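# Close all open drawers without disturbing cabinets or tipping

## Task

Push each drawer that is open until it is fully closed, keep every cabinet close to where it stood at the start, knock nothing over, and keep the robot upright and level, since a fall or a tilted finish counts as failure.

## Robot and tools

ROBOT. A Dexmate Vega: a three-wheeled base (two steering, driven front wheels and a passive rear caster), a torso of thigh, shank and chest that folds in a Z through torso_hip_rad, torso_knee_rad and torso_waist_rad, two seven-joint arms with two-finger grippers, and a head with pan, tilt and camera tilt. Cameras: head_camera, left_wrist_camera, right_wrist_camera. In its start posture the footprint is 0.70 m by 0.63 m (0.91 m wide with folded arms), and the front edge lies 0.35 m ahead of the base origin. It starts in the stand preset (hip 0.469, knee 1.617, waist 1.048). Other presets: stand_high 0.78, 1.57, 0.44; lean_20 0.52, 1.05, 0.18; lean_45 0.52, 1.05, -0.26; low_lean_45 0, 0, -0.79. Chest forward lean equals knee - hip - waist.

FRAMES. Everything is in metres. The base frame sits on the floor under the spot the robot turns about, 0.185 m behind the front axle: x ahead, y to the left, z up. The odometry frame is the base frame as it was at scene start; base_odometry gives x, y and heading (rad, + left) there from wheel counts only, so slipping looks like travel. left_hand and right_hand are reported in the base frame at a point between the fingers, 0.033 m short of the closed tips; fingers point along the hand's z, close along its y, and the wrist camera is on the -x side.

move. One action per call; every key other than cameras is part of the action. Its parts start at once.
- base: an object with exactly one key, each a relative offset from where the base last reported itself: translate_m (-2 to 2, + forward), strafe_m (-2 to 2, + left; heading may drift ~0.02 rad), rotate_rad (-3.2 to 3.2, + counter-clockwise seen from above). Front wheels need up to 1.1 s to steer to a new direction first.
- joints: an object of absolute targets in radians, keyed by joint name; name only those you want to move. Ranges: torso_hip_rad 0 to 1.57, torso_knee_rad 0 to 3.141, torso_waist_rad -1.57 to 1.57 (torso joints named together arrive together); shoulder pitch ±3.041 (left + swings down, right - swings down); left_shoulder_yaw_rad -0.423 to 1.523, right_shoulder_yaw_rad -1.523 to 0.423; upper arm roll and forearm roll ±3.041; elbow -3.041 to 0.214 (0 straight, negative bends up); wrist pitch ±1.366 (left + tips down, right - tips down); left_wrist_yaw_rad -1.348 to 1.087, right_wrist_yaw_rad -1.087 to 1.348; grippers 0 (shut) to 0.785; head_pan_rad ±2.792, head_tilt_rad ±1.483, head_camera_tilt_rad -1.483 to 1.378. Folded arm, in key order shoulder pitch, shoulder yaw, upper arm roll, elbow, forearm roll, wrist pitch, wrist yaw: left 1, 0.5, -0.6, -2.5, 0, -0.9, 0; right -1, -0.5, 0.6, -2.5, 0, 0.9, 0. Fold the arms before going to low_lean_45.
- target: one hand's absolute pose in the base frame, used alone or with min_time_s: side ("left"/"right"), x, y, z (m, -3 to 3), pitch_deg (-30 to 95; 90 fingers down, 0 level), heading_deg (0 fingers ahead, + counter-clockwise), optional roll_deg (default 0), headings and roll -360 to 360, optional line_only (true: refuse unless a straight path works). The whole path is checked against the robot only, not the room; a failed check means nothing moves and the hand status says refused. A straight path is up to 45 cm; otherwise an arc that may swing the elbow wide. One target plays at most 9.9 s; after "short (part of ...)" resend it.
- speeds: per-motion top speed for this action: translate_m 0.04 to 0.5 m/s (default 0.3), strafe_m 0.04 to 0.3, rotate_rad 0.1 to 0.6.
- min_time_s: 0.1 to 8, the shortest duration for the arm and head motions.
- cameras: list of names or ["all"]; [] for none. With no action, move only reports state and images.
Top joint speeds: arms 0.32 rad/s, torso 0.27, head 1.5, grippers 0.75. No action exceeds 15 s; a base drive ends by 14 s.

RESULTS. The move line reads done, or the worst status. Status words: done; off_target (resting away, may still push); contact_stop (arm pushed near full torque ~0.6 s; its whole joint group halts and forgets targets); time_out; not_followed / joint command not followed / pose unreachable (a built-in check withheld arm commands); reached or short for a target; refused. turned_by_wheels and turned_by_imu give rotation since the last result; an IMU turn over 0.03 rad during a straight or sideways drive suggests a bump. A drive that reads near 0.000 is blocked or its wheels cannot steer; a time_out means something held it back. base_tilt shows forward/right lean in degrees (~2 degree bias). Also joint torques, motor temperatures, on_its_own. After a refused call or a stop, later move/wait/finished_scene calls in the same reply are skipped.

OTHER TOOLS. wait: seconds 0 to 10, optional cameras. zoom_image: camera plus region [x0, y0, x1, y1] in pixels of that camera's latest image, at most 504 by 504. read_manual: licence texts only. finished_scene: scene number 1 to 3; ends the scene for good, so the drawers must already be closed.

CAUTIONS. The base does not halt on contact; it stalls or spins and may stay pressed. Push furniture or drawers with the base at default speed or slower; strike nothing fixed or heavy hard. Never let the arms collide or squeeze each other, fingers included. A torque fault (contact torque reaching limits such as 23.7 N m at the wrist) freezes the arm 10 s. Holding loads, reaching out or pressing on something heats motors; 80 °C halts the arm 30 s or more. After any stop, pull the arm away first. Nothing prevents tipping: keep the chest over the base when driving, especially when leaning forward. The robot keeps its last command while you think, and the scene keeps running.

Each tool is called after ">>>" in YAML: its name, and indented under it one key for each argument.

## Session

>>> move:
  joints: {"torso_waist_rad": 1.148, "head_camera_tilt_rad": 0.3}
  cameras: ["head_camera"]

>>> move:
  joints: {"head_pan_rad": 1.2}
  cameras: ["head_camera"]

>>> move:
  joints: {"head_pan_rad": 2.6}
  cameras: ["head_camera"]

>>> move:
  joints: {"head_pan_rad": -2.6}
  cameras: ["head_camera"]

>>> move:
  joints: {"head_pan_rad": -1.2}
  cameras: ["head_camera"]

Scene clock: 1.50 s.
Joint torques (N m): left_arm=[2.72 -0.79 -0.96 -5.49 -0.41 -0.95 0.22] | right_arm=[-0.86 0.02 -0.41 -4.41 0.03 1.78 0.02]
Motor temperatures (°C): left_arm=[27 30 30 30 34 38 35] | right_arm=[29 28 29 31 34 35 35]
move: done
base_odometry: x=+0.000 y=+0.000 heading=+0.000
turned_by_wheels: +0.000
turned_by_imu: +0.000
base_tilt: forward=+0.6 right=+0.0
base_status: not commanded
joint_positions: torso_hip_rad=+0.469 torso_knee_rad=+1.617 torso_waist_rad=+1.148 left_shoulder_pitch_rad=+2.199 left_shoulder_yaw_rad=+0.001 left_upper_arm_roll_rad=-0.010 left_elbow_rad=-1.084 left_forearm_roll_rad=+0.015 left_wrist_pitch_rad=-0.506 left_wrist_yaw_rad=-0.016 left_gripper_rad=+0.005 right_shoulder_pitch_rad=-2.184 right_shoulder_yaw_rad=+0.007 right_upper_arm_roll_rad=+0.010 right_elbow_rad=-1.115 right_forearm_roll_rad=+0.008 right_wrist_pitch_rad=+0.481 right_wrist_yaw_rad=-0.008 right_gripper_rad=+0.005 head_pan_rad=+0.000 head_tilt_rad=+0.000 head_camera_tilt_rad=+0.300
joint_status: all done
chest: x=-0.0558 y=+0.0000 z=+1.4118 quat_wxyz=(+1.000, +0.000, +0.000, +0.000) (m; base frame)
left_hand: x=+0.2028 y=+0.2286 z=+0.6402 quat_wxyz=(+0.462, +0.009, +0.887, -0.002) pitch_deg=+34.9 heading_deg=-0.9 roll_deg=+0.3 back=up (m; base frame)
right_hand: x=+0.2238 y=-0.2367 z=+0.6489 quat_wxyz=(+0.472, +0.011, +0.882, -0.006) pitch_deg=+33.7 heading_deg=-1.5 roll_deg=+0.0 back=up (m; base frame)
pictures: head_camera
Images, in order (width x height): head_camera 896x560.

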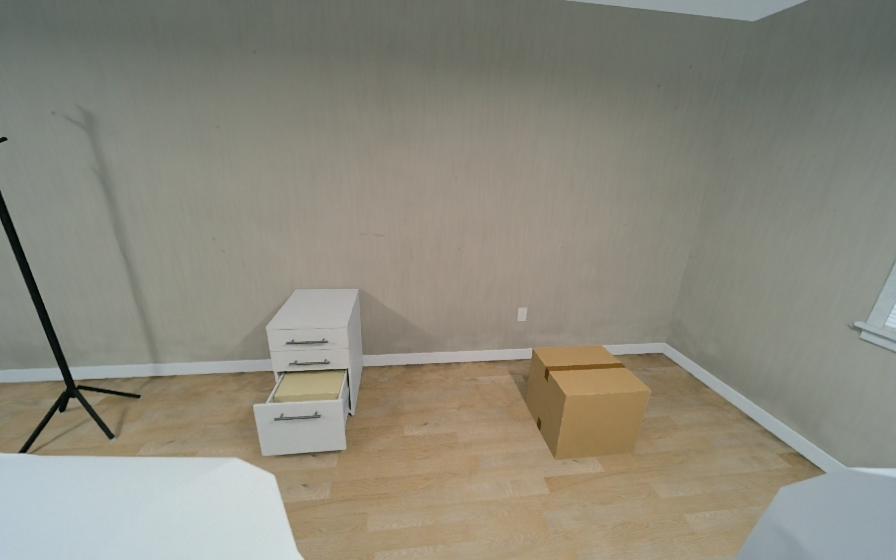

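Scene clock: 2.97 s.
Joint torques (N m): left_arm=[4.39 -0.68 -0.45 -7.77 0.23 -1.97 -0.19] | right_arm=[-0.85 0.33 -0.57 -5.26 -0.03 2 0.08]
move: done
base_odometry: x=+0.000 y=+0.000 heading=+0.000
turned_by_wheels: +0.000
turned_by_imu: +0.000
base_tilt: forward=+0.7 right=-0.1
base_status: not commanded
joint_positions: torso_hip_rad=+0.469 torso_knee_rad=+1.617 torso_waist_rad=+1.148 left_shoulder_pitch_rad=+2.199 left_shoulder_yaw_rad=+0.001 left_upper_arm_roll_rad=-0.010 left_elbow_rad=-1.084 left_forearm_roll_rad=+0.015 left_wrist_pitch_rad=-0.506 left_wrist_yaw_rad=-0.016 left_gripper_rad=+0.005 right_shoulder_pitch_rad=-2.184 right_shoulder_yaw_rad=+0.007 right_upper_arm_roll_rad=+0.010 right_elbow_rad=-1.115 right_forearm_roll_rad=+0.008 right_wrist_pitch_rad=+0.481 right_wrist_yaw_rad=-0.008 right_gripper_rad=+0.005 head_pan_rad=+1.200 head_tilt_rad=+0.000 head_camera_tilt_rad=+0.300
joint_status: all done
chest: x=-0.0558 y=+0.0000 z=+1.4118 quat_wxyz=(+1.000, +0.000, +0.000, +0.000) (m; base frame)
left_hand: x=+0.2028 y=+0.2286 z=+0.6402 quat_wxyz=(+0.462, +0.009, +0.887, -0.002) pitch_deg=+34.9 heading_deg=-0.9 roll_deg=+0.3 back=up (m; base frame)
right_hand: x=+0.2238 y=-0.2367 z=+0.6489 quat_wxyz=(+0.472, +0.011, +0.882, -0.006) pitch_deg=+33.7 heading_deg=-1.5 roll_deg=+0.0 back=up (m; base frame)
pictures: head_camera
Images, in order (width x height): head_camera 896x560.

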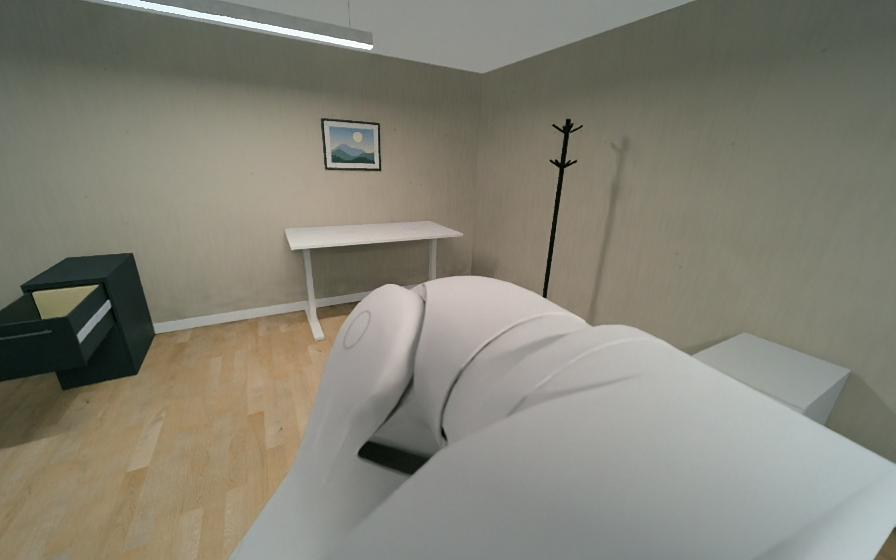

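Scene clock: 4.57 s.
Joint torques (N m): left_arm=[3.39 -1.2 1.42 -5.2 0.3 -1.29 -0.19] | right_arm=[-1.29 -0.09 -0.59 -5.52 -0.09 2.15 -0.02]
move: done
base_odometry: x=+0.000 y=+0.000 heading=+0.000
turned_by_wheels: +0.000
turned_by_imu: +0.000
base_tilt: forward=+0.7 right=-0.1
base_status: not commanded
joint_positions: torso_hip_rad=+0.469 torso_knee_rad=+1.617 torso_waist_rad=+1.148 left_shoulder_pitch_rad=+2.199 left_shoulder_yaw_rad=+0.001 left_upper_arm_roll_rad=-0.010 left_elbow_rad=-1.084 left_forearm_roll_rad=+0.015 left_wrist_pitch_rad=-0.506 left_wrist_yaw_rad=-0.016 left_gripper_rad=+0.005 right_shoulder_pitch_rad=-2.184 right_shoulder_yaw_rad=+0.007 right_upper_arm_roll_rad=+0.010 right_elbow_rad=-1.115 right_forearm_roll_rad=+0.008 right_wrist_pitch_rad=+0.481 right_wrist_yaw_rad=-0.008 right_gripper_rad=+0.005 head_pan_rad=+2.600 head_tilt_rad=+0.000 head_camera_tilt_rad=+0.300
joint_status: all done
chest: x=-0.0558 y=+0.0000 z=+1.4118 quat_wxyz=(+1.000, +0.000, +0.000, +0.000) (m; base frame)
left_hand: x=+0.2028 y=+0.2286 z=+0.6402 quat_wxyz=(+0.462, +0.009, +0.887, -0.002) pitch_deg=+34.9 heading_deg=-0.9 roll_deg=+0.3 back=up (m; base frame)
right_hand: x=+0.2238 y=-0.2367 z=+0.6489 quat_wxyz=(+0.472, +0.011, +0.882, -0.006) pitch_deg=+33.7 heading_deg=-1.5 roll_deg=+0.0 back=up (m; base frame)
pictures: head_camera
Images, in order (width x height): head_camera 896x560.

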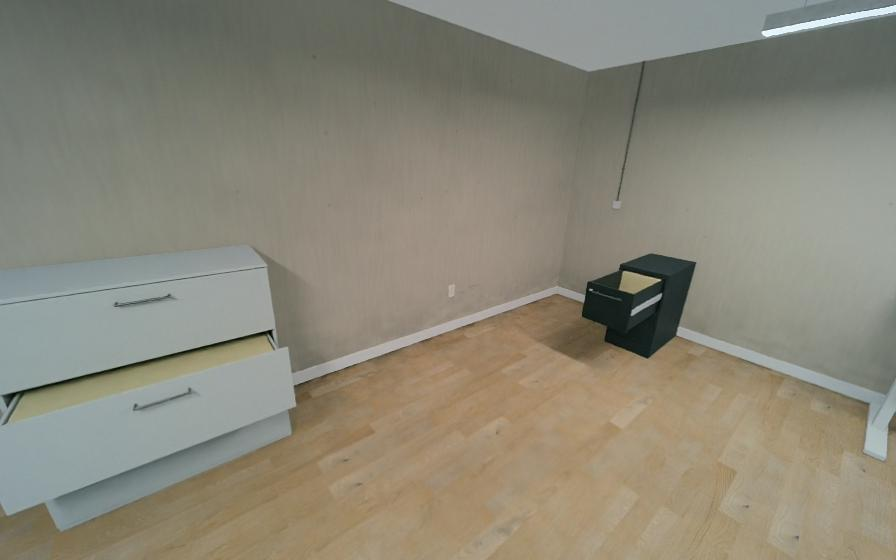

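Scene clock: 8.70 s.
Joint torques (N m): left_arm=[4.56 1.7 0.91 -8.43 0.34 -2.63 -0.34] | right_arm=[-1.14 0.95 -0.46 -4.98 -0.13 2.26 0.08]
move: done
base_odometry: x=+0.000 y=+0.000 heading=+0.000
turned_by_wheels: +0.000
turned_by_imu: +0.001
base_tilt: forward=+0.6 right=-0.1
base_status: not commanded
joint_positions: torso_hip_rad=+0.469 torso_knee_rad=+1.617 torso_waist_rad=+1.148 left_shoulder_pitch_rad=+2.199 left_shoulder_yaw_rad=+0.001 left_upper_arm_roll_rad=-0.010 left_elbow_rad=-1.084 left_forearm_roll_rad=+0.015 left_wrist_pitch_rad=-0.506 left_wrist_yaw_rad=-0.016 left_gripper_rad=+0.005 right_shoulder_pitch_rad=-2.184 right_shoulder_yaw_rad=+0.007 right_upper_arm_roll_rad=+0.010 right_elbow_rad=-1.115 right_forearm_roll_rad=+0.008 right_wrist_pitch_rad=+0.481 right_wrist_yaw_rad=-0.008 right_gripper_rad=+0.005 head_pan_rad=-2.600 head_tilt_rad=+0.000 head_camera_tilt_rad=+0.300
joint_status: all done
chest: x=-0.0558 y=+0.0000 z=+1.4118 quat_wxyz=(+1.000, +0.000, +0.000, +0.000) (m; base frame)
left_hand: x=+0.2028 y=+0.2286 z=+0.6402 quat_wxyz=(+0.462, +0.009, +0.887, -0.002) pitch_deg=+34.9 heading_deg=-0.9 roll_deg=+0.3 back=up (m; base frame)
right_hand: x=+0.2238 y=-0.2367 z=+0.6489 quat_wxyz=(+0.472, +0.011, +0.882, -0.006) pitch_deg=+33.7 heading_deg=-1.5 roll_deg=+0.0 back=up (m; base frame)
pictures: head_camera
Images, in order (width x height): head_camera 896x560.

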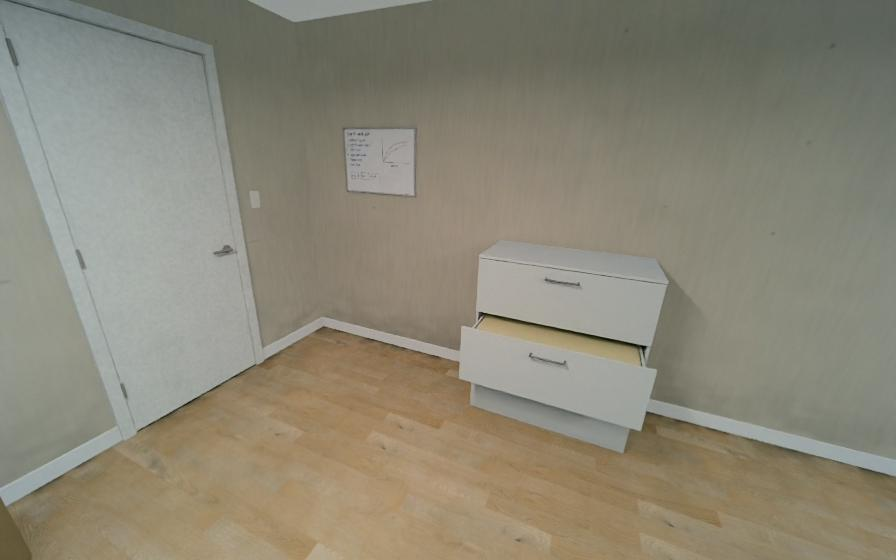

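Scene clock: 10.30 s.
Joint torques (N m): left_arm=[3.39 1.85 1.21 -6.39 -0.7 -2.13 0.13] | right_arm=[-1.09 0.25 -0.71 -5.16 0.03 1.52 0.06]
move: done
base_odometry: x=+0.000 y=+0.000 heading=+0.000
turned_by_wheels: +0.000
turned_by_imu: +0.000
base_tilt: forward=+0.7 right=+0.0
base_status: not commanded
joint_positions: torso_hip_rad=+0.469 torso_knee_rad=+1.617 torso_waist_rad=+1.148 left_shoulder_pitch_rad=+2.199 left_shoulder_yaw_rad=+0.001 left_upper_arm_roll_rad=-0.010 left_elbow_rad=-1.084 left_forearm_roll_rad=+0.015 left_wrist_pitch_rad=-0.506 left_wrist_yaw_rad=-0.016 left_gripper_rad=+0.005 right_shoulder_pitch_rad=-2.184 right_shoulder_yaw_rad=+0.007 right_upper_arm_roll_rad=+0.010 right_elbow_rad=-1.115 right_forearm_roll_rad=+0.008 right_wrist_pitch_rad=+0.481 right_wrist_yaw_rad=-0.008 right_gripper_rad=+0.005 head_pan_rad=-1.200 head_tilt_rad=+0.000 head_camera_tilt_rad=+0.300
joint_status: all done
chest: x=-0.0558 y=+0.0000 z=+1.4118 quat_wxyz=(+1.000, +0.000, +0.000, +0.000) (m; base frame)
left_hand: x=+0.2028 y=+0.2286 z=+0.6402 quat_wxyz=(+0.462, +0.009, +0.887, -0.002) pitch_deg=+34.9 heading_deg=-0.9 roll_deg=+0.3 back=up (m; base frame)
right_hand: x=+0.2238 y=-0.2367 z=+0.6489 quat_wxyz=(+0.472, +0.011, +0.882, -0.006) pitch_deg=+33.7 heading_deg=-1.5 roll_deg=+0.0 back=up (m; base frame)
pictures: head_camera
Images, in order (width x height): head_camera 896x560.

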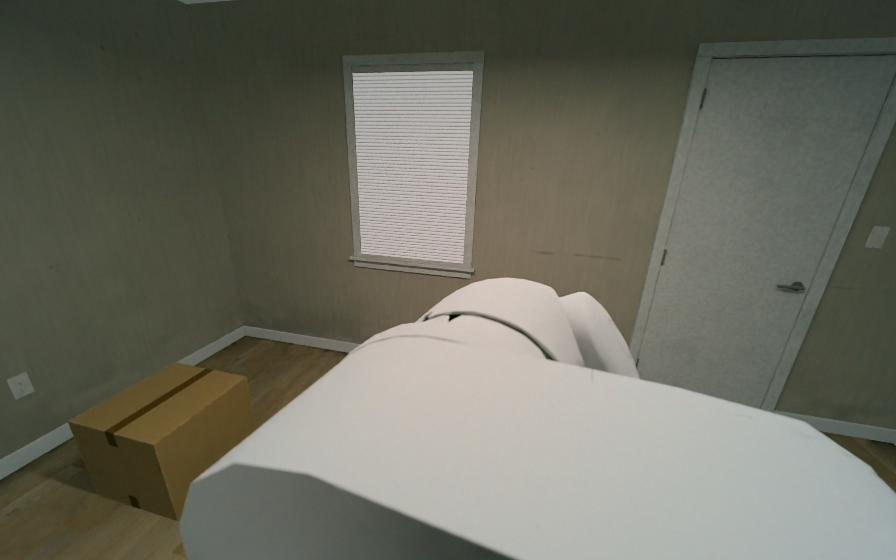

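>>> move:
  base: {"rotate_rad": 0.112}
  joints: {"torso_hip_rad": 0.0, "torso_knee_rad": 0.3, "torso_waist_rad": -0.5, "left_shoulder_pitch_rad": 1.8, "left_shoulder_yaw_rad": 0.0, "left_upper_arm_roll_rad": 0.0, "left_elbow_rad": -2.2, "left_forearm_roll_rad": 0.0, "left_wrist_pitch_rad": -0.5, "left_wrist_yaw_rad": 0.0, "right_shoulder_pitch_rad": -1.8, "right_elbow_rad": -2.2, "right_wrist_pitch_rad": 0.5, "head_pan_rad": 0.0, "head_camera_tilt_rad": -0.3}
  cameras: []

>>> move:
  base: {"strafe_m": 0.33}
  cameras: []

>>> move:
  target: {"side": "left", "x": 0.65, "y": 0.24, "z": 0.245, "pitch_deg": 37, "heading_deg": 0}
  cameras: ["head_camera", "left_wrist_camera"]

>>> zoom_image:
  camera: "head_camera"
  region: [300, 150, 500, 400]

Scene clock: 71.97 s.
Joint torques (N m): left_arm=[0.42 -1.77 2.65 -13.77 -0.3 -1.06 0.16] | right_arm=[3.85 0.23 -0.58 -11.65 -0.07 2.52 -0.01]
move: done
base_odometry: x=+0.000 y=+0.000 heading=+0.112
turned_by_wheels: +0.112
turned_by_imu: +0.111
base_tilt: forward=+0.6 right=+0.0
base_status: done
joint_positions: torso_hip_rad=+0.000 torso_knee_rad=+0.300 torso_waist_rad=-0.500 left_shoulder_pitch_rad=+1.800 left_shoulder_yaw_rad=+0.000 left_upper_arm_roll_rad=+0.000 left_elbow_rad=-2.200 left_forearm_roll_rad=+0.000 left_wrist_pitch_rad=-0.500 left_wrist_yaw_rad=+0.000 left_gripper_rad=+0.005 right_shoulder_pitch_rad=-1.800 right_shoulder_yaw_rad=+0.007 right_upper_arm_roll_rad=+0.010 right_elbow_rad=-2.200 right_forearm_roll_rad=+0.008 right_wrist_pitch_rad=+0.500 right_wrist_yaw_rad=-0.008 right_gripper_rad=+0.005 head_pan_rad=+0.000 head_tilt_rad=+0.000 head_camera_tilt_rad=-0.300
joint_status: all done
chest: x=+0.0792 y=+0.0000 z=+0.9512 quat_wxyz=(+0.921, +0.000, +0.389, +0.000) (m; base frame)
left_hand: x=+0.4512 y=+0.2293 z=+0.6297 quat_wxyz=(+0.741, +0.000, +0.671, +0.000) pitch_deg=-5.7 heading_deg=+0.0 roll_deg=+0.0 back=up (m; base frame)
right_hand: x=+0.4510 y=-0.2392 z=+0.6295 quat_wxyz=(+0.741, +0.009, +0.671, -0.007) pitch_deg=-5.7 heading_deg=-1.3 roll_deg=+0.2 back=up (m; base frame)
pictures: none
No camera images: "cameras" was empty.

Scene clock: 75.00 s.
Joint torques (N m): left_arm=[2.26 -2.14 2.11 -13.19 -0.11 -2.26 0.58] | right_arm=[4.43 -0.27 -0.48 -11.5 -0.03 1.88 0.01]
move: done
base_odometry: x=-0.039 y=+0.327 heading=+0.117
turned_by_wheels: +0.005
turned_by_imu: +0.002
base_tilt: forward=+0.7 right=+0.0
base_status: done
joint_positions: torso_hip_rad=+0.000 torso_knee_rad=+0.300 torso_waist_rad=-0.500 left_shoulder_pitch_rad=+1.800 left_shoulder_yaw_rad=+0.000 left_upper_arm_roll_rad=+0.000 left_elbow_rad=-2.200 left_forearm_roll_rad=+0.000 left_wrist_pitch_rad=-0.500 left_wrist_yaw_rad=+0.000 left_gripper_rad=+0.005 right_shoulder_pitch_rad=-1.800 right_shoulder_yaw_rad=+0.007 right_upper_arm_roll_rad=+0.010 right_elbow_rad=-2.200 right_forearm_roll_rad=+0.008 right_wrist_pitch_rad=+0.500 right_wrist_yaw_rad=-0.008 right_gripper_rad=+0.005 head_pan_rad=+0.000 head_tilt_rad=+0.000 head_camera_tilt_rad=-0.300
joint_status: not commanded
chest: x=+0.0792 y=+0.0000 z=+0.9512 quat_wxyz=(+0.921, +0.000, +0.389, +0.000) (m; base frame)
left_hand: x=+0.4512 y=+0.2293 z=+0.6298 quat_wxyz=(+0.741, +0.000, +0.671, +0.000) pitch_deg=-5.7 heading_deg=+0.0 roll_deg=+0.0 back=up (m; base frame)
right_hand: x=+0.4511 y=-0.2392 z=+0.6296 quat_wxyz=(+0.741, +0.009, +0.671, -0.007) pitch_deg=-5.7 heading_deg=-1.3 roll_deg=+0.2 back=up (m; base frame)
pictures: none
No camera images: "cameras" was empty.

Scene clock: 80.73 s.
Joint torques (N m): left_arm=[-8.24 0.6 4.84 -10.52 0.29 -0.42 -0.65] | right_arm=[5.02 0.73 -0.62 -11.89 -0.07 2.45 0.03]
move: done
base_odometry: x=-0.039 y=+0.327 heading=+0.117
turned_by_wheels: +0.000
turned_by_imu: +0.001
base_tilt: forward=+0.7 right=-0.1
base_status: not commanded
joint_positions: torso_hip_rad=+0.000 torso_knee_rad=+0.300 torso_waist_rad=-0.500 left_shoulder_pitch_rad=+0.835 left_shoulder_yaw_rad=+0.018 left_upper_arm_roll_rad=-0.008 left_elbow_rad=-1.174 left_forearm_roll_rad=-0.011 left_wrist_pitch_rad=+0.182 left_wrist_yaw_rad=-0.014 left_gripper_rad=+0.005 right_shoulder_pitch_rad=-1.800 right_shoulder_yaw_rad=+0.007 right_upper_arm_roll_rad=+0.010 right_elbow_rad=-2.200 right_forearm_roll_rad=+0.008 right_wrist_pitch_rad=+0.500 right_wrist_yaw_rad=-0.008 right_gripper_rad=+0.005 head_pan_rad=+0.000 head_tilt_rad=+0.000 head_camera_tilt_rad=-0.300
joint_status: not commanded
chest: x=+0.0792 y=+0.0000 z=+0.9512 quat_wxyz=(+0.921, +0.000, +0.389, +0.000) (m; base frame)
left_hand: x=+0.6492 y=+0.2400 z=+0.2457 quat_wxyz=(+0.447, +0.000, +0.895, +0.000) pitch_deg=+36.9 heading_deg=+0.0 roll_deg=+0.0 back=up (m; base frame)
left_hand_status: reached (straight line, planned for 4.1 s): 1 mm and 0.1 deg off.
right_hand: x=+0.4511 y=-0.2392 z=+0.6296 quat_wxyz=(+0.741, +0.009, +0.671, -0.007) pitch_deg=-5.7 heading_deg=-1.3 roll_deg=+0.2 back=up (m; base frame)
pictures: head_camera, left_wrist_camera
Images, in order (width x height): head_camera 896x560, left_wrist_camera 672x420.

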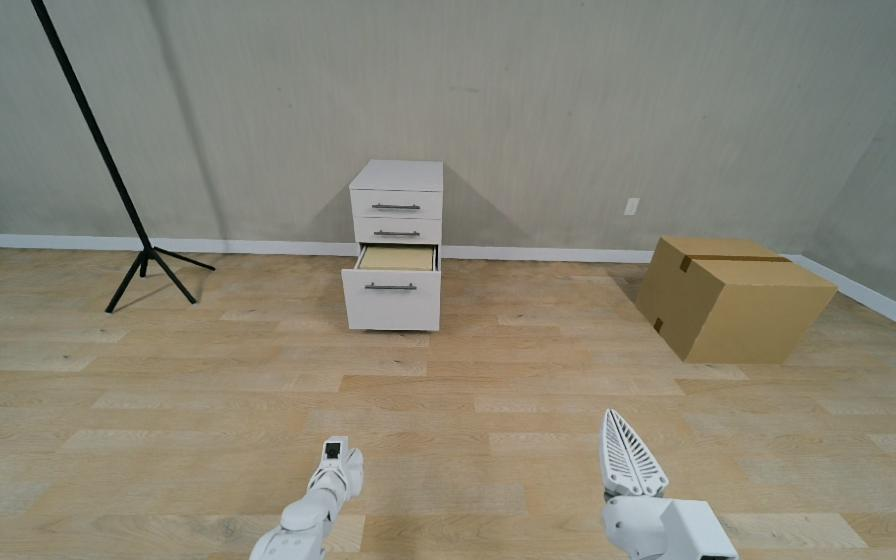

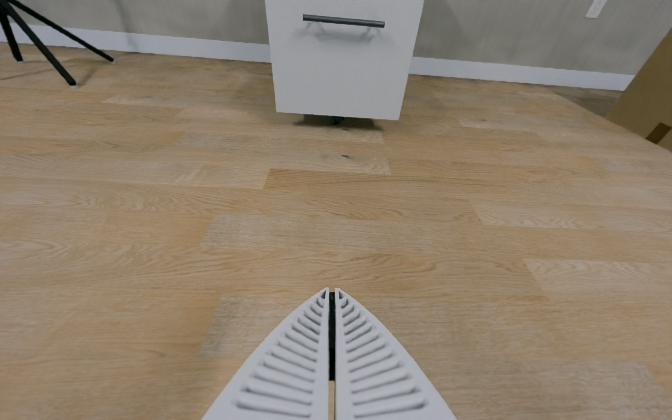

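Scaled by 2.016 from the camera's 896x560 image, which has a finer 960x600 frame.

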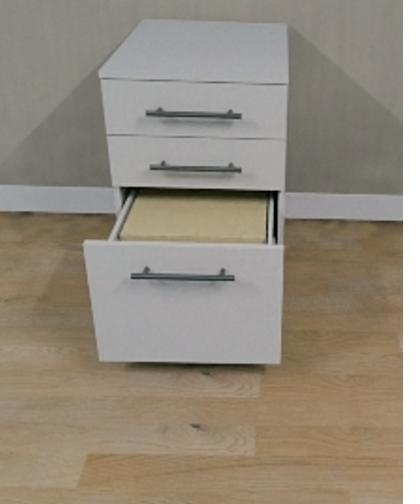

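>>> move:
  base: {"translate_m": 0.94}
  speeds: {"translate_m": 0.18}
  cameras: ["head_camera", "left_wrist_camera"]

>>> zoom_image:
  camera: "head_camera"
  region: [260, 230, 500, 500]

Scene clock: 101.90 s.
Joint torques (N m): left_arm=[-12.78 1.4 3.41 -11.52 -0.26 -2.62 -0.36] | right_arm=[3.99 -0.14 -0.66 -11.33 0.01 2.65 0.15]
move: done
base_odometry: x=+0.895 y=+0.439 heading=+0.116
turned_by_wheels: +0.000
turned_by_imu: +0.001
base_tilt: forward=+0.7 right=-0.1
base_status: done
joint_positions: torso_hip_rad=+0.000 torso_knee_rad=+0.300 torso_waist_rad=-0.500 left_shoulder_pitch_rad=+0.831 left_shoulder_yaw_rad=+0.018 left_upper_arm_roll_rad=-0.008 left_elbow_rad=-1.168 left_forearm_roll_rad=-0.011 left_wrist_pitch_rad=+0.183 left_wrist_yaw_rad=-0.014 left_gripper_rad=+0.005 right_shoulder_pitch_rad=-1.800 right_shoulder_yaw_rad=+0.007 right_upper_arm_roll_rad=+0.010 right_elbow_rad=-2.200 right_forearm_roll_rad=+0.008 right_wrist_pitch_rad=+0.500 right_wrist_yaw_rad=-0.008 right_gripper_rad=+0.005 head_pan_rad=+0.000 head_tilt_rad=+0.000 head_camera_tilt_rad=-0.300
joint_status: not commanded
chest: x=+0.0792 y=+0.0000 z=+0.9512 quat_wxyz=(+0.921, +0.000, +0.389, +0.000) (m; base frame)
left_hand: x=+0.6496 y=+0.2401 z=+0.2447 quat_wxyz=(+0.446, +0.000, +0.895, +0.000) pitch_deg=+37.0 heading_deg=+0.0 roll_deg=+0.0 back=up (m; base frame)
right_hand: x=+0.4511 y=-0.2392 z=+0.6295 quat_wxyz=(+0.741, +0.009, +0.671, -0.007) pitch_deg=-5.7 heading_deg=-1.3 roll_deg=+0.2 back=up (m; base frame)
pictures: head_camera, left_wrist_camera
Images, in order (width x height): head_camera 896x560, left_wrist_camera 672x420.

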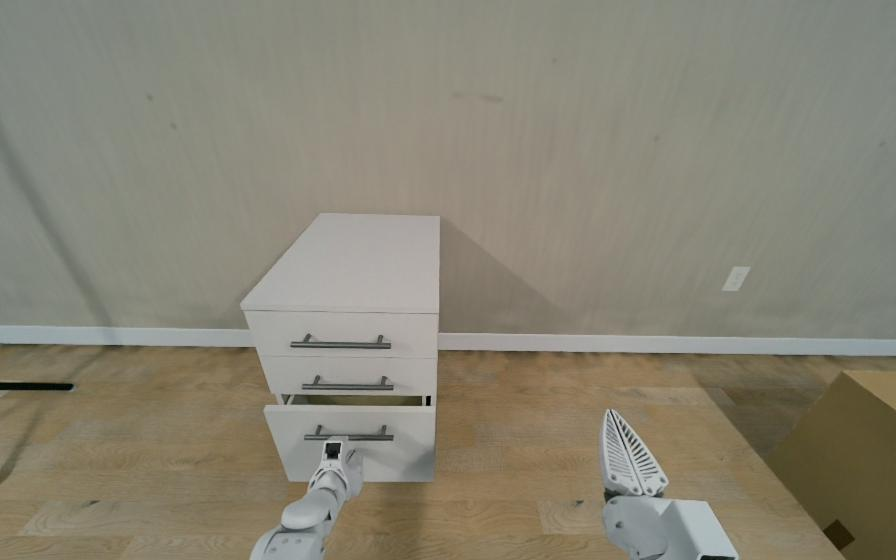

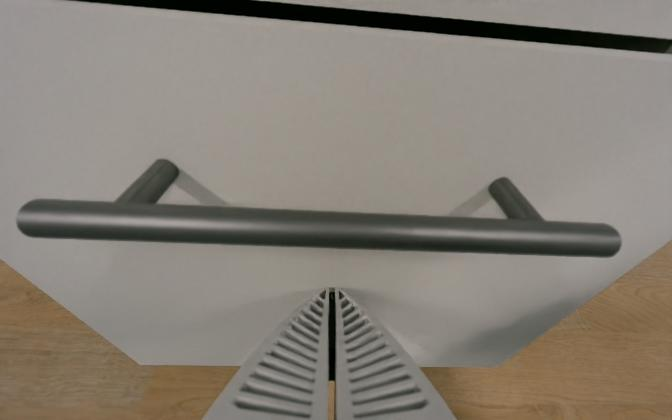

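Scaled by 1.867 from the camera's 896x560 image, which has a finer 960x600 frame.

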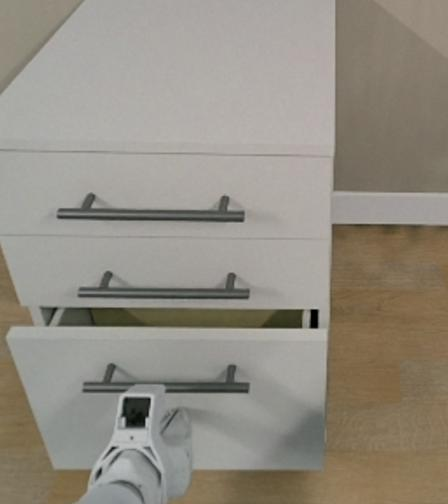

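>>> move:
  base: {"translate_m": 0.08}
  speeds: {"translate_m": 0.1}
  cameras: ["head_camera", "left_wrist_camera"]

>>> zoom_image:
  camera: "head_camera"
  region: [220, 280, 460, 540]

Scene clock: 108.80 s.
Joint torques (N m): left_arm=[-23.61 0.83 3.8 -17.89 0.11 -6.06 -0.36] | right_arm=[4.87 -0.33 -0.79 -11.32 -0.03 2.14 0.13]
move: done
base_odometry: x=+0.974 y=+0.448 heading=+0.116
turned_by_wheels: +0.000
turned_by_imu: +0.001
base_tilt: forward=+0.6 right=+0.0
base_status: done
joint_positions: torso_hip_rad=+0.000 torso_knee_rad=+0.300 torso_waist_rad=-0.500 left_shoulder_pitch_rad=+0.832 left_shoulder_yaw_rad=+0.018 left_upper_arm_roll_rad=-0.008 left_elbow_rad=-1.167 left_forearm_roll_rad=-0.011 left_wrist_pitch_rad=+0.184 left_wrist_yaw_rad=-0.014 left_gripper_rad=+0.005 right_shoulder_pitch_rad=-1.800 right_shoulder_yaw_rad=+0.007 right_upper_arm_roll_rad=+0.010 right_elbow_rad=-2.200 right_forearm_roll_rad=+0.008 right_wrist_pitch_rad=+0.500 right_wrist_yaw_rad=-0.008 right_gripper_rad=+0.005 head_pan_rad=+0.000 head_tilt_rad=+0.000 head_camera_tilt_rad=-0.300
joint_status: not commanded
chest: x=+0.0791 y=+0.0000 z=+0.9512 quat_wxyz=(+0.921, +0.000, +0.389, +0.000) (m; base frame)
left_hand: x=+0.6487 y=+0.2401 z=+0.2438 quat_wxyz=(+0.445, +0.000, +0.896, +0.000) pitch_deg=+37.2 heading_deg=+0.0 roll_deg=+0.0 back=up (m; base frame)
right_hand: x=+0.4510 y=-0.2392 z=+0.6296 quat_wxyz=(+0.741, +0.009, +0.671, -0.007) pitch_deg=-5.7 heading_deg=-1.3 roll_deg=+0.2 back=up (m; base frame)
pictures: head_camera, left_wrist_camera
Images, in order (width x height): head_camera 896x560, left_wrist_camera 672x420.

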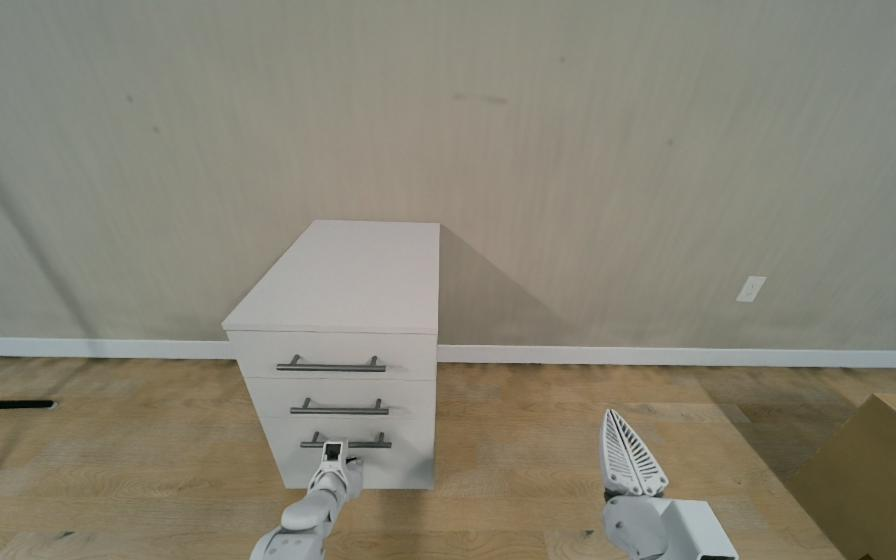

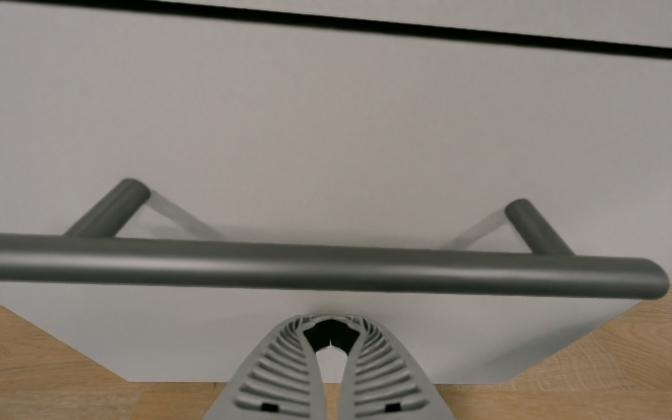

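Scaled by 1.938 from the camera's 896x560 image, which has a finer 960x600 frame.

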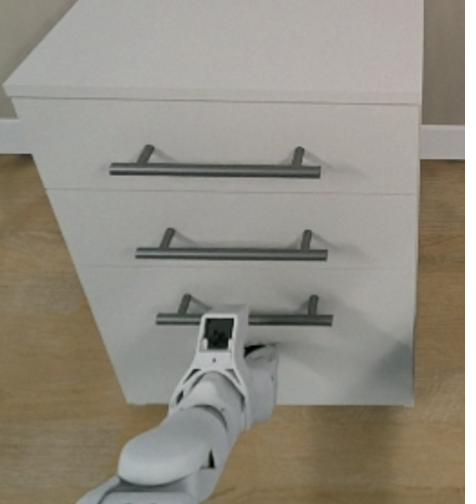

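>>> move:
  base: {"translate_m": 0.012}
  speeds: {"translate_m": 0.1}
  cameras: []

>>> move:
  base: {"translate_m": -2.0}
  speeds: {"translate_m": 0.45}
  cameras: ["head_camera"]

>>> move:
  base: {"rotate_rad": 1.598}
  joints: {"left_shoulder_pitch_rad": 1.16, "left_shoulder_yaw_rad": 0.0, "left_upper_arm_roll_rad": 0.0, "left_elbow_rad": -1.834, "left_forearm_roll_rad": 0.0, "left_wrist_pitch_rad": -0.126, "left_wrist_yaw_rad": 0.0}
  cameras: ["head_camera"]

Scene clock: 131.50 s.
Joint torques (N m): left_arm=[-27.98 1 3.87 -19.29 0.47 -5.81 -0.51] | right_arm=[2.47 0.02 -0.63 -11.97 -0.04 2.18 0.04]
move: done
base_odometry: x=+0.986 y=+0.449 heading=+0.116
turned_by_wheels: +0.000
turned_by_imu: +0.001
base_tilt: forward=+0.6 right=-0.1
base_status: done
joint_positions: torso_hip_rad=+0.000 torso_knee_rad=+0.300 torso_waist_rad=-0.500 left_shoulder_pitch_rad=+0.832 left_shoulder_yaw_rad=+0.018 left_upper_arm_roll_rad=-0.008 left_elbow_rad=-1.167 left_forearm_roll_rad=-0.011 left_wrist_pitch_rad=+0.184 left_wrist_yaw_rad=-0.014 left_gripper_rad=+0.005 right_shoulder_pitch_rad=-1.800 right_shoulder_yaw_rad=+0.007 right_upper_arm_roll_rad=+0.010 right_elbow_rad=-2.200 right_forearm_roll_rad=+0.008 right_wrist_pitch_rad=+0.500 right_wrist_yaw_rad=-0.008 right_gripper_rad=+0.005 head_pan_rad=+0.000 head_tilt_rad=+0.000 head_camera_tilt_rad=-0.300
joint_status: not commanded
chest: x=+0.0791 y=+0.0000 z=+0.9512 quat_wxyz=(+0.921, +0.000, +0.389, +0.000) (m; base frame)
left_hand: x=+0.6486 y=+0.2401 z=+0.2436 quat_wxyz=(+0.445, +0.000, +0.896, +0.000) pitch_deg=+37.2 heading_deg=+0.0 roll_deg=+0.0 back=up (m; base frame)
right_hand: x=+0.4510 y=-0.2392 z=+0.6296 quat_wxyz=(+0.741, +0.009, +0.671, -0.007) pitch_deg=-5.7 heading_deg=-1.3 roll_deg=+0.2 back=up (m; base frame)
pictures: none
No camera images: "cameras" was empty.

Scene clock: 138.00 s.
Joint torques (N m): left_arm=[-13.03 0.48 1.52 -13.83 0.27 -1.6 0.33] | right_arm=[4.01 0.64 -0.38 -11.24 -0.01 1.97 0.11]
move: done
base_odometry: x=-1.000 y=+0.212 heading=+0.116
turned_by_wheels: +0.000
turned_by_imu: -0.001
base_tilt: forward=+0.7 right=-0.1
base_status: done
joint_positions: torso_hip_rad=+0.000 torso_knee_rad=+0.300 torso_waist_rad=-0.500 left_shoulder_pitch_rad=+0.831 left_shoulder_yaw_rad=+0.018 left_upper_arm_roll_rad=-0.008 left_elbow_rad=-1.168 left_forearm_roll_rad=-0.011 left_wrist_pitch_rad=+0.183 left_wrist_yaw_rad=-0.014 left_gripper_rad=+0.005 right_shoulder_pitch_rad=-1.800 right_shoulder_yaw_rad=+0.007 right_upper_arm_roll_rad=+0.010 right_elbow_rad=-2.200 right_forearm_roll_rad=+0.008 right_wrist_pitch_rad=+0.500 right_wrist_yaw_rad=-0.008 right_gripper_rad=+0.005 head_pan_rad=+0.000 head_tilt_rad=+0.000 head_camera_tilt_rad=-0.300
joint_status: not commanded
chest: x=+0.0792 y=+0.0000 z=+0.9512 quat_wxyz=(+0.921, +0.000, +0.390, +0.000) (m; base frame)
left_hand: x=+0.6496 y=+0.2401 z=+0.2446 quat_wxyz=(+0.446, +0.000, +0.895, +0.000) pitch_deg=+37.0 heading_deg=+0.0 roll_deg=+0.0 back=up (m; base frame)
right_hand: x=+0.4511 y=-0.2392 z=+0.6295 quat_wxyz=(+0.741, +0.009, +0.671, -0.007) pitch_deg=-5.7 heading_deg=-1.3 roll_deg=+0.2 back=up (m; base frame)
pictures: head_camera
Images, in order (width x height): head_camera 896x560.

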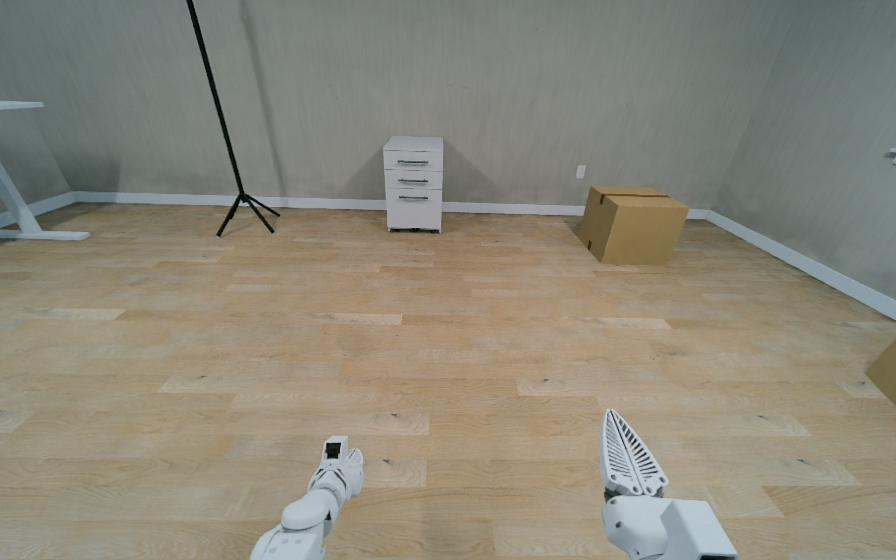

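Scene clock: 142.27 s.
Joint torques (N m): left_arm=[-1.13 -0.18 2.55 -15.92 0.5 -2.36 0.42] | right_arm=[3.23 0.29 -0.49 -11.06 0.01 2.61 0.2]
move: done
base_odometry: x=-1.000 y=+0.211 heading=+1.716
turned_by_wheels: +1.600
turned_by_imu: +1.567
base_tilt: forward=+0.7 right=-0.1
base_status: done
joint_positions: torso_hip_rad=+0.000 torso_knee_rad=+0.300 torso_waist_rad=-0.500 left_shoulder_pitch_rad=+1.158 left_shoulder_yaw_rad=+0.000 left_upper_arm_roll_rad=+0.000 left_elbow_rad=-1.831 left_forearm_roll_rad=+0.000 left_wrist_pitch_rad=-0.124 left_wrist_yaw_rad=+0.000 left_gripper_rad=+0.005 right_shoulder_pitch_rad=-1.800 right_shoulder_yaw_rad=+0.007 right_upper_arm_roll_rad=+0.010 right_elbow_rad=-2.200 right_forearm_roll_rad=+0.008 right_wrist_pitch_rad=+0.500 right_wrist_yaw_rad=-0.008 right_gripper_rad=+0.005 head_pan_rad=+0.000 head_tilt_rad=+0.000 head_camera_tilt_rad=-0.300
joint_status: all done
chest: x=+0.0792 y=+0.0000 z=+0.9512 quat_wxyz=(+0.921, +0.000, +0.390, +0.000) (m; base frame)
left_hand: x=+0.6605 y=+0.2294 z=+0.5581 quat_wxyz=(+0.706, +0.000, +0.708, +0.000) pitch_deg=+0.2 heading_deg=+0.0 roll_deg=+0.0 back=up (m; base frame)
right_hand: x=+0.4511 y=-0.2392 z=+0.6295 quat_wxyz=(+0.741, +0.009, +0.671, -0.007) pitch_deg=-5.7 heading_deg=-1.3 roll_deg=+0.2 back=up (m; base frame)
pictures: head_camera
Images, in order (width x height): head_camera 896x560.

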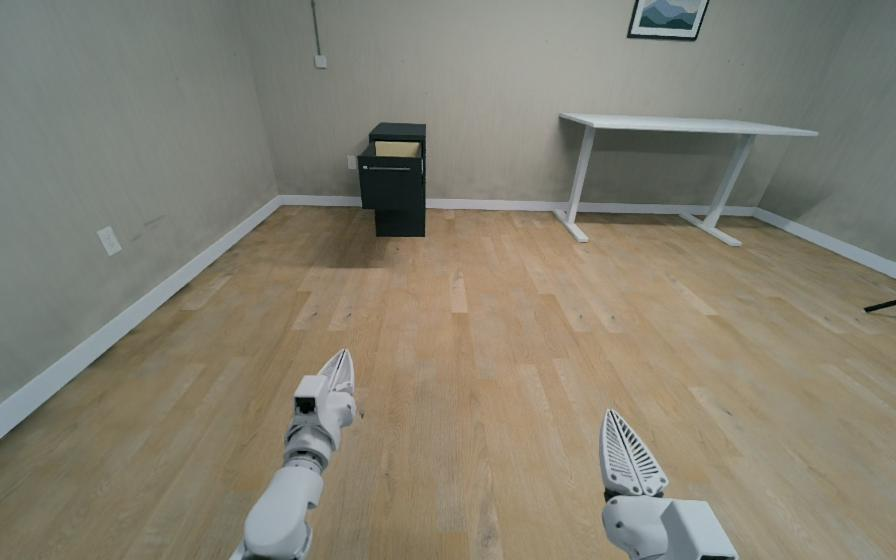

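>>> move:
  base: {"translate_m": 1.2}
  speeds: {"translate_m": 0.45}
  cameras: ["head_camera", "left_wrist_camera"]

>>> zoom_image:
  camera: "head_camera"
  region: [230, 130, 450, 400]

Scene clock: 156.40 s.
Joint torques (N m): left_arm=[-0.46 -5.3 2.59 -14.64 0.51 -3.3 0.35] | right_arm=[3.68 -0.91 -0.44 -11.12 0.03 2.09 0.07]
move: done
base_odometry: x=-1.177 y=+1.398 heading=+1.716
turned_by_wheels: +0.000
turned_by_imu: +0.003
base_tilt: forward=+0.6 right=-0.1
base_status: done
joint_positions: torso_hip_rad=+0.000 torso_knee_rad=+0.300 torso_waist_rad=-0.500 left_shoulder_pitch_rad=+1.160 left_shoulder_yaw_rad=+0.000 left_upper_arm_roll_rad=+0.000 left_elbow_rad=-1.834 left_forearm_roll_rad=+0.000 left_wrist_pitch_rad=-0.126 left_wrist_yaw_rad=+0.000 left_gripper_rad=+0.005 right_shoulder_pitch_rad=-1.800 right_shoulder_yaw_rad=+0.007 right_upper_arm_roll_rad=+0.010 right_elbow_rad=-2.200 right_forearm_roll_rad=+0.008 right_wrist_pitch_rad=+0.500 right_wrist_yaw_rad=-0.008 right_gripper_rad=+0.005 head_pan_rad=+0.000 head_tilt_rad=+0.000 head_camera_tilt_rad=-0.300
joint_status: not commanded
chest: x=+0.0792 y=+0.0000 z=+0.9512 quat_wxyz=(+0.921, +0.000, +0.390, +0.000) (m; base frame)
left_hand: x=+0.6600 y=+0.2294 z=+0.5598 quat_wxyz=(+0.707, +0.000, +0.707, +0.000) pitch_deg=+0.0 heading_deg=+0.0 roll_deg=+0.0 back=up (m; base frame)
right_hand: x=+0.4511 y=-0.2392 z=+0.6295 quat_wxyz=(+0.741, +0.009, +0.671, -0.007) pitch_deg=-5.7 heading_deg=-1.3 roll_deg=+0.2 back=up (m; base frame)
pictures: head_camera, left_wrist_camera
Images, in order (width x height): head_camera 896x560, left_wrist_camera 672x420.

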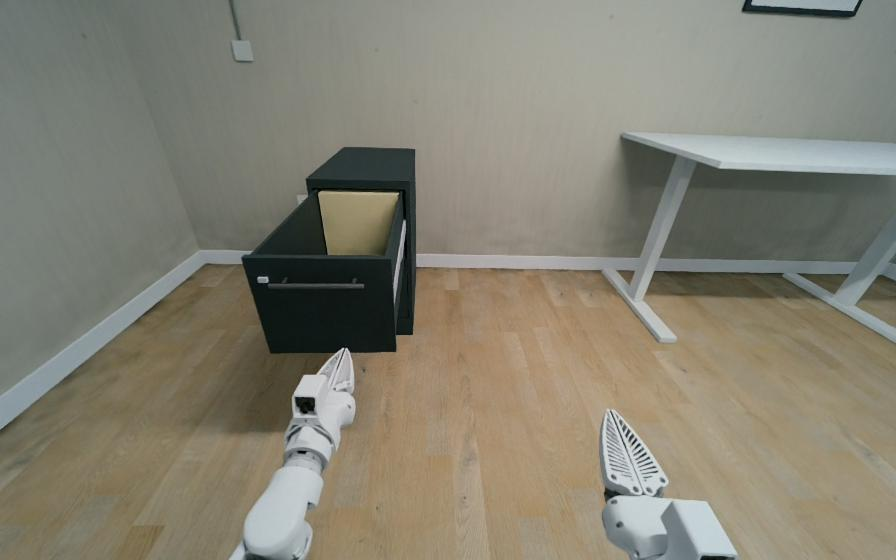

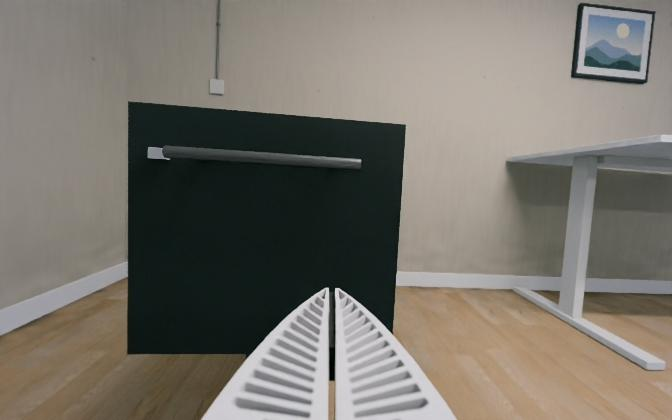

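Scaled by 1.867 from the camera's 896x560 image, which has a finer 960x600 frame.

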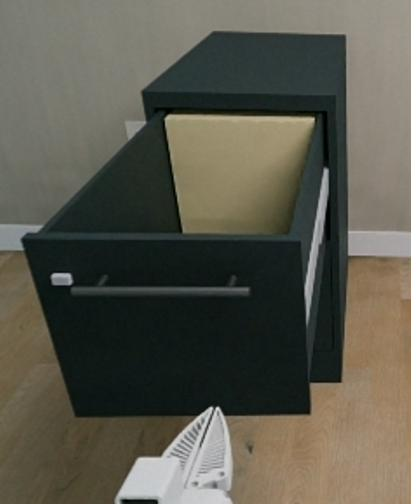

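>>> move:
  base: {"translate_m": 0.66}
  speeds: {"translate_m": 0.18}
  cameras: ["head_camera", "left_wrist_camera"]

>>> zoom_image:
  camera: "head_camera"
  region: [140, 200, 440, 500]

Scene clock: 166.17 s.
Joint torques (N m): left_arm=[-6.4 0.06 1.63 -13.73 -0.4 -2.36 -0.19] | right_arm=[2.97 0.73 -0.6 -10.45 -0.08 2.66 -0.06]
move: done
base_odometry: x=-1.275 y=+2.050 heading=+1.717
turned_by_wheels: +0.000
turned_by_imu: +0.002
base_tilt: forward=+0.7 right=-0.1
base_status: done
joint_positions: torso_hip_rad=+0.000 torso_knee_rad=+0.300 torso_waist_rad=-0.500 left_shoulder_pitch_rad=+1.160 left_shoulder_yaw_rad=+0.000 left_upper_arm_roll_rad=+0.000 left_elbow_rad=-1.834 left_forearm_roll_rad=+0.000 left_wrist_pitch_rad=-0.126 left_wrist_yaw_rad=+0.000 left_gripper_rad=+0.005 right_shoulder_pitch_rad=-1.800 right_shoulder_yaw_rad=+0.007 right_upper_arm_roll_rad=+0.010 right_elbow_rad=-2.200 right_forearm_roll_rad=+0.008 right_wrist_pitch_rad=+0.500 right_wrist_yaw_rad=-0.008 right_gripper_rad=+0.005 head_pan_rad=+0.000 head_tilt_rad=+0.000 head_camera_tilt_rad=-0.300
joint_status: not commanded
chest: x=+0.0792 y=+0.0000 z=+0.9512 quat_wxyz=(+0.921, +0.000, +0.389, +0.000) (m; base frame)
left_hand: x=+0.6599 y=+0.2293 z=+0.5596 quat_wxyz=(+0.707, +0.000, +0.707, +0.000) pitch_deg=+0.1 heading_deg=+0.0 roll_deg=+0.0 back=up (m; base frame)
right_hand: x=+0.4511 y=-0.2392 z=+0.6295 quat_wxyz=(+0.741, +0.009, +0.671, -0.007) pitch_deg=-5.7 heading_deg=-1.3 roll_deg=+0.2 back=up (m; base frame)
pictures: head_camera, left_wrist_camera
Images, in order (width x height): head_camera 896x560, left_wrist_camera 672x420.

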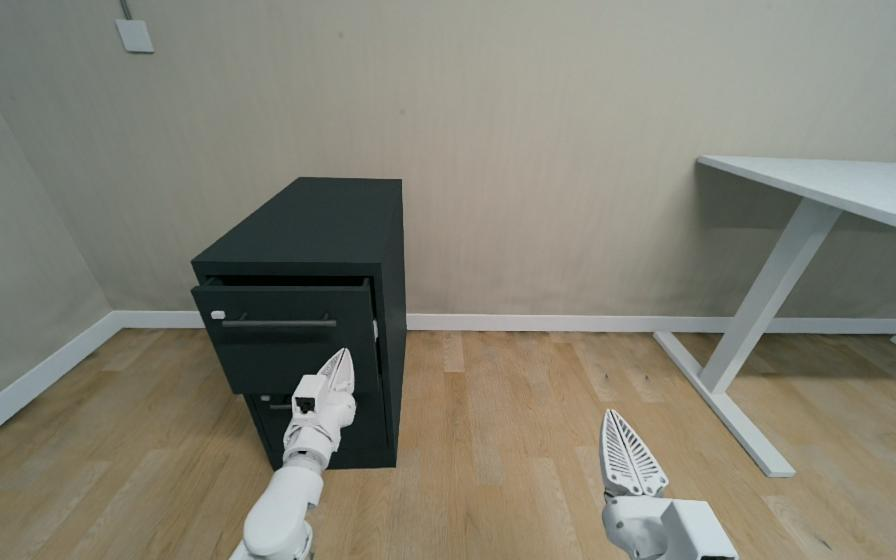

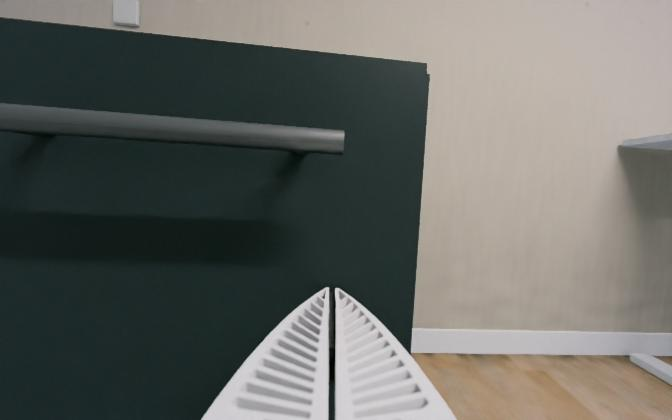

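Scaled by 1.680 from the camera's 896x560 image, which has a finer 960x600 frame.

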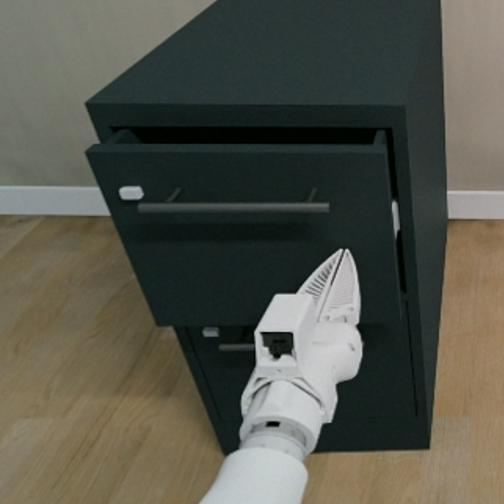

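>>> move:
  base: {"translate_m": 0.085}
  speeds: {"translate_m": 0.1}
  cameras: ["head_camera", "left_wrist_camera"]

>>> zoom_image:
  camera: "head_camera"
  region: [120, 220, 420, 520]

Scene clock: 174.83 s.
Joint torques (N m): left_arm=[-30.14 -1.7 -1.72 -19.92 0.06 -3.71 0.92] | right_arm=[2.56 -0.23 -0.34 -11.52 -0.07 2.27 0.07]
move: done
base_odometry: x=-1.287 y=+2.134 heading=+1.718
turned_by_wheels: +0.001
turned_by_imu: +0.002
base_tilt: forward=+0.6 right=+0.0
base_status: done
joint_positions: torso_hip_rad=+0.000 torso_knee_rad=+0.300 torso_waist_rad=-0.500 left_shoulder_pitch_rad=+1.161 left_shoulder_yaw_rad=+0.000 left_upper_arm_roll_rad=+0.000 left_elbow_rad=-1.833 left_forearm_roll_rad=+0.000 left_wrist_pitch_rad=-0.126 left_wrist_yaw_rad=+0.000 left_gripper_rad=+0.005 right_shoulder_pitch_rad=-1.800 right_shoulder_yaw_rad=+0.007 right_upper_arm_roll_rad=+0.010 right_elbow_rad=-2.200 right_forearm_roll_rad=+0.008 right_wrist_pitch_rad=+0.500 right_wrist_yaw_rad=-0.008 right_gripper_rad=+0.005 head_pan_rad=+0.000 head_tilt_rad=+0.000 head_camera_tilt_rad=-0.300
joint_status: not commanded
chest: x=+0.0791 y=+0.0000 z=+0.9512 quat_wxyz=(+0.921, +0.000, +0.389, +0.000) (m; base frame)
left_hand: x=+0.6594 y=+0.2292 z=+0.5588 quat_wxyz=(+0.706, +0.000, +0.708, +0.000) pitch_deg=+0.1 heading_deg=+0.0 roll_deg=+0.0 back=up (m; base frame)
right_hand: x=+0.4510 y=-0.2392 z=+0.6296 quat_wxyz=(+0.741, +0.009, +0.671, -0.007) pitch_deg=-5.7 heading_deg=-1.3 roll_deg=+0.2 back=up (m; base frame)
pictures: head_camera, left_wrist_camera
Images, in order (width x height): head_camera 896x560, left_wrist_camera 672x420.

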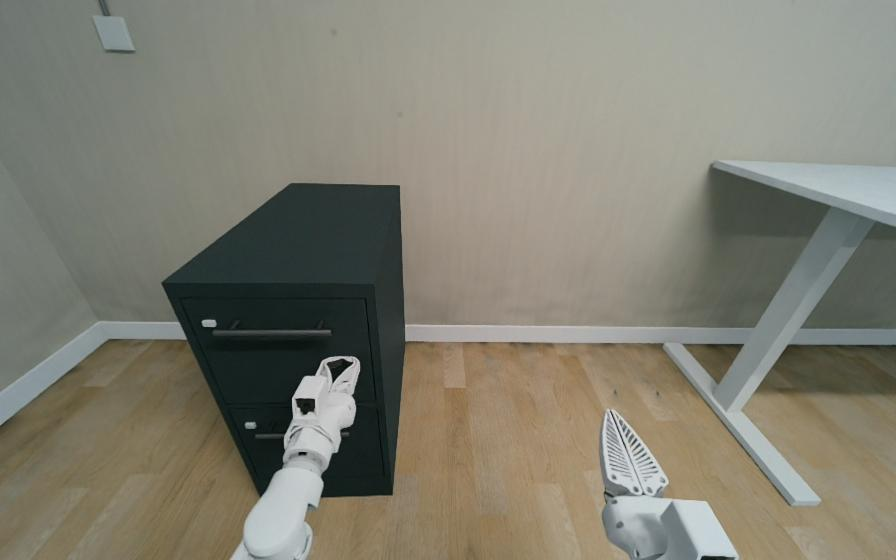

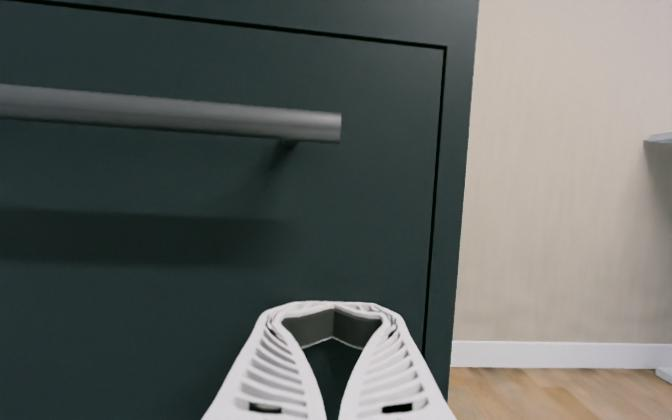

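Scaled by 1.680 from the camera's 896x560 image, which has a finer 960x600 frame.

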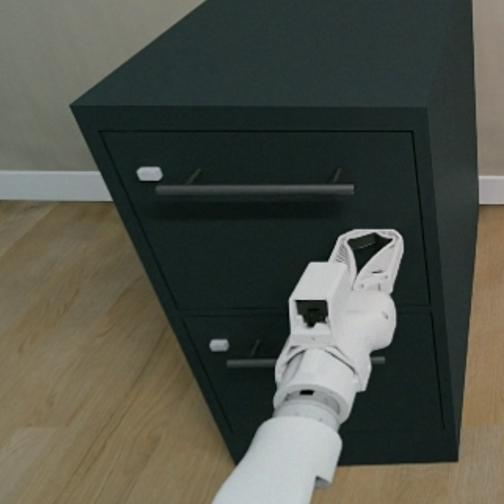

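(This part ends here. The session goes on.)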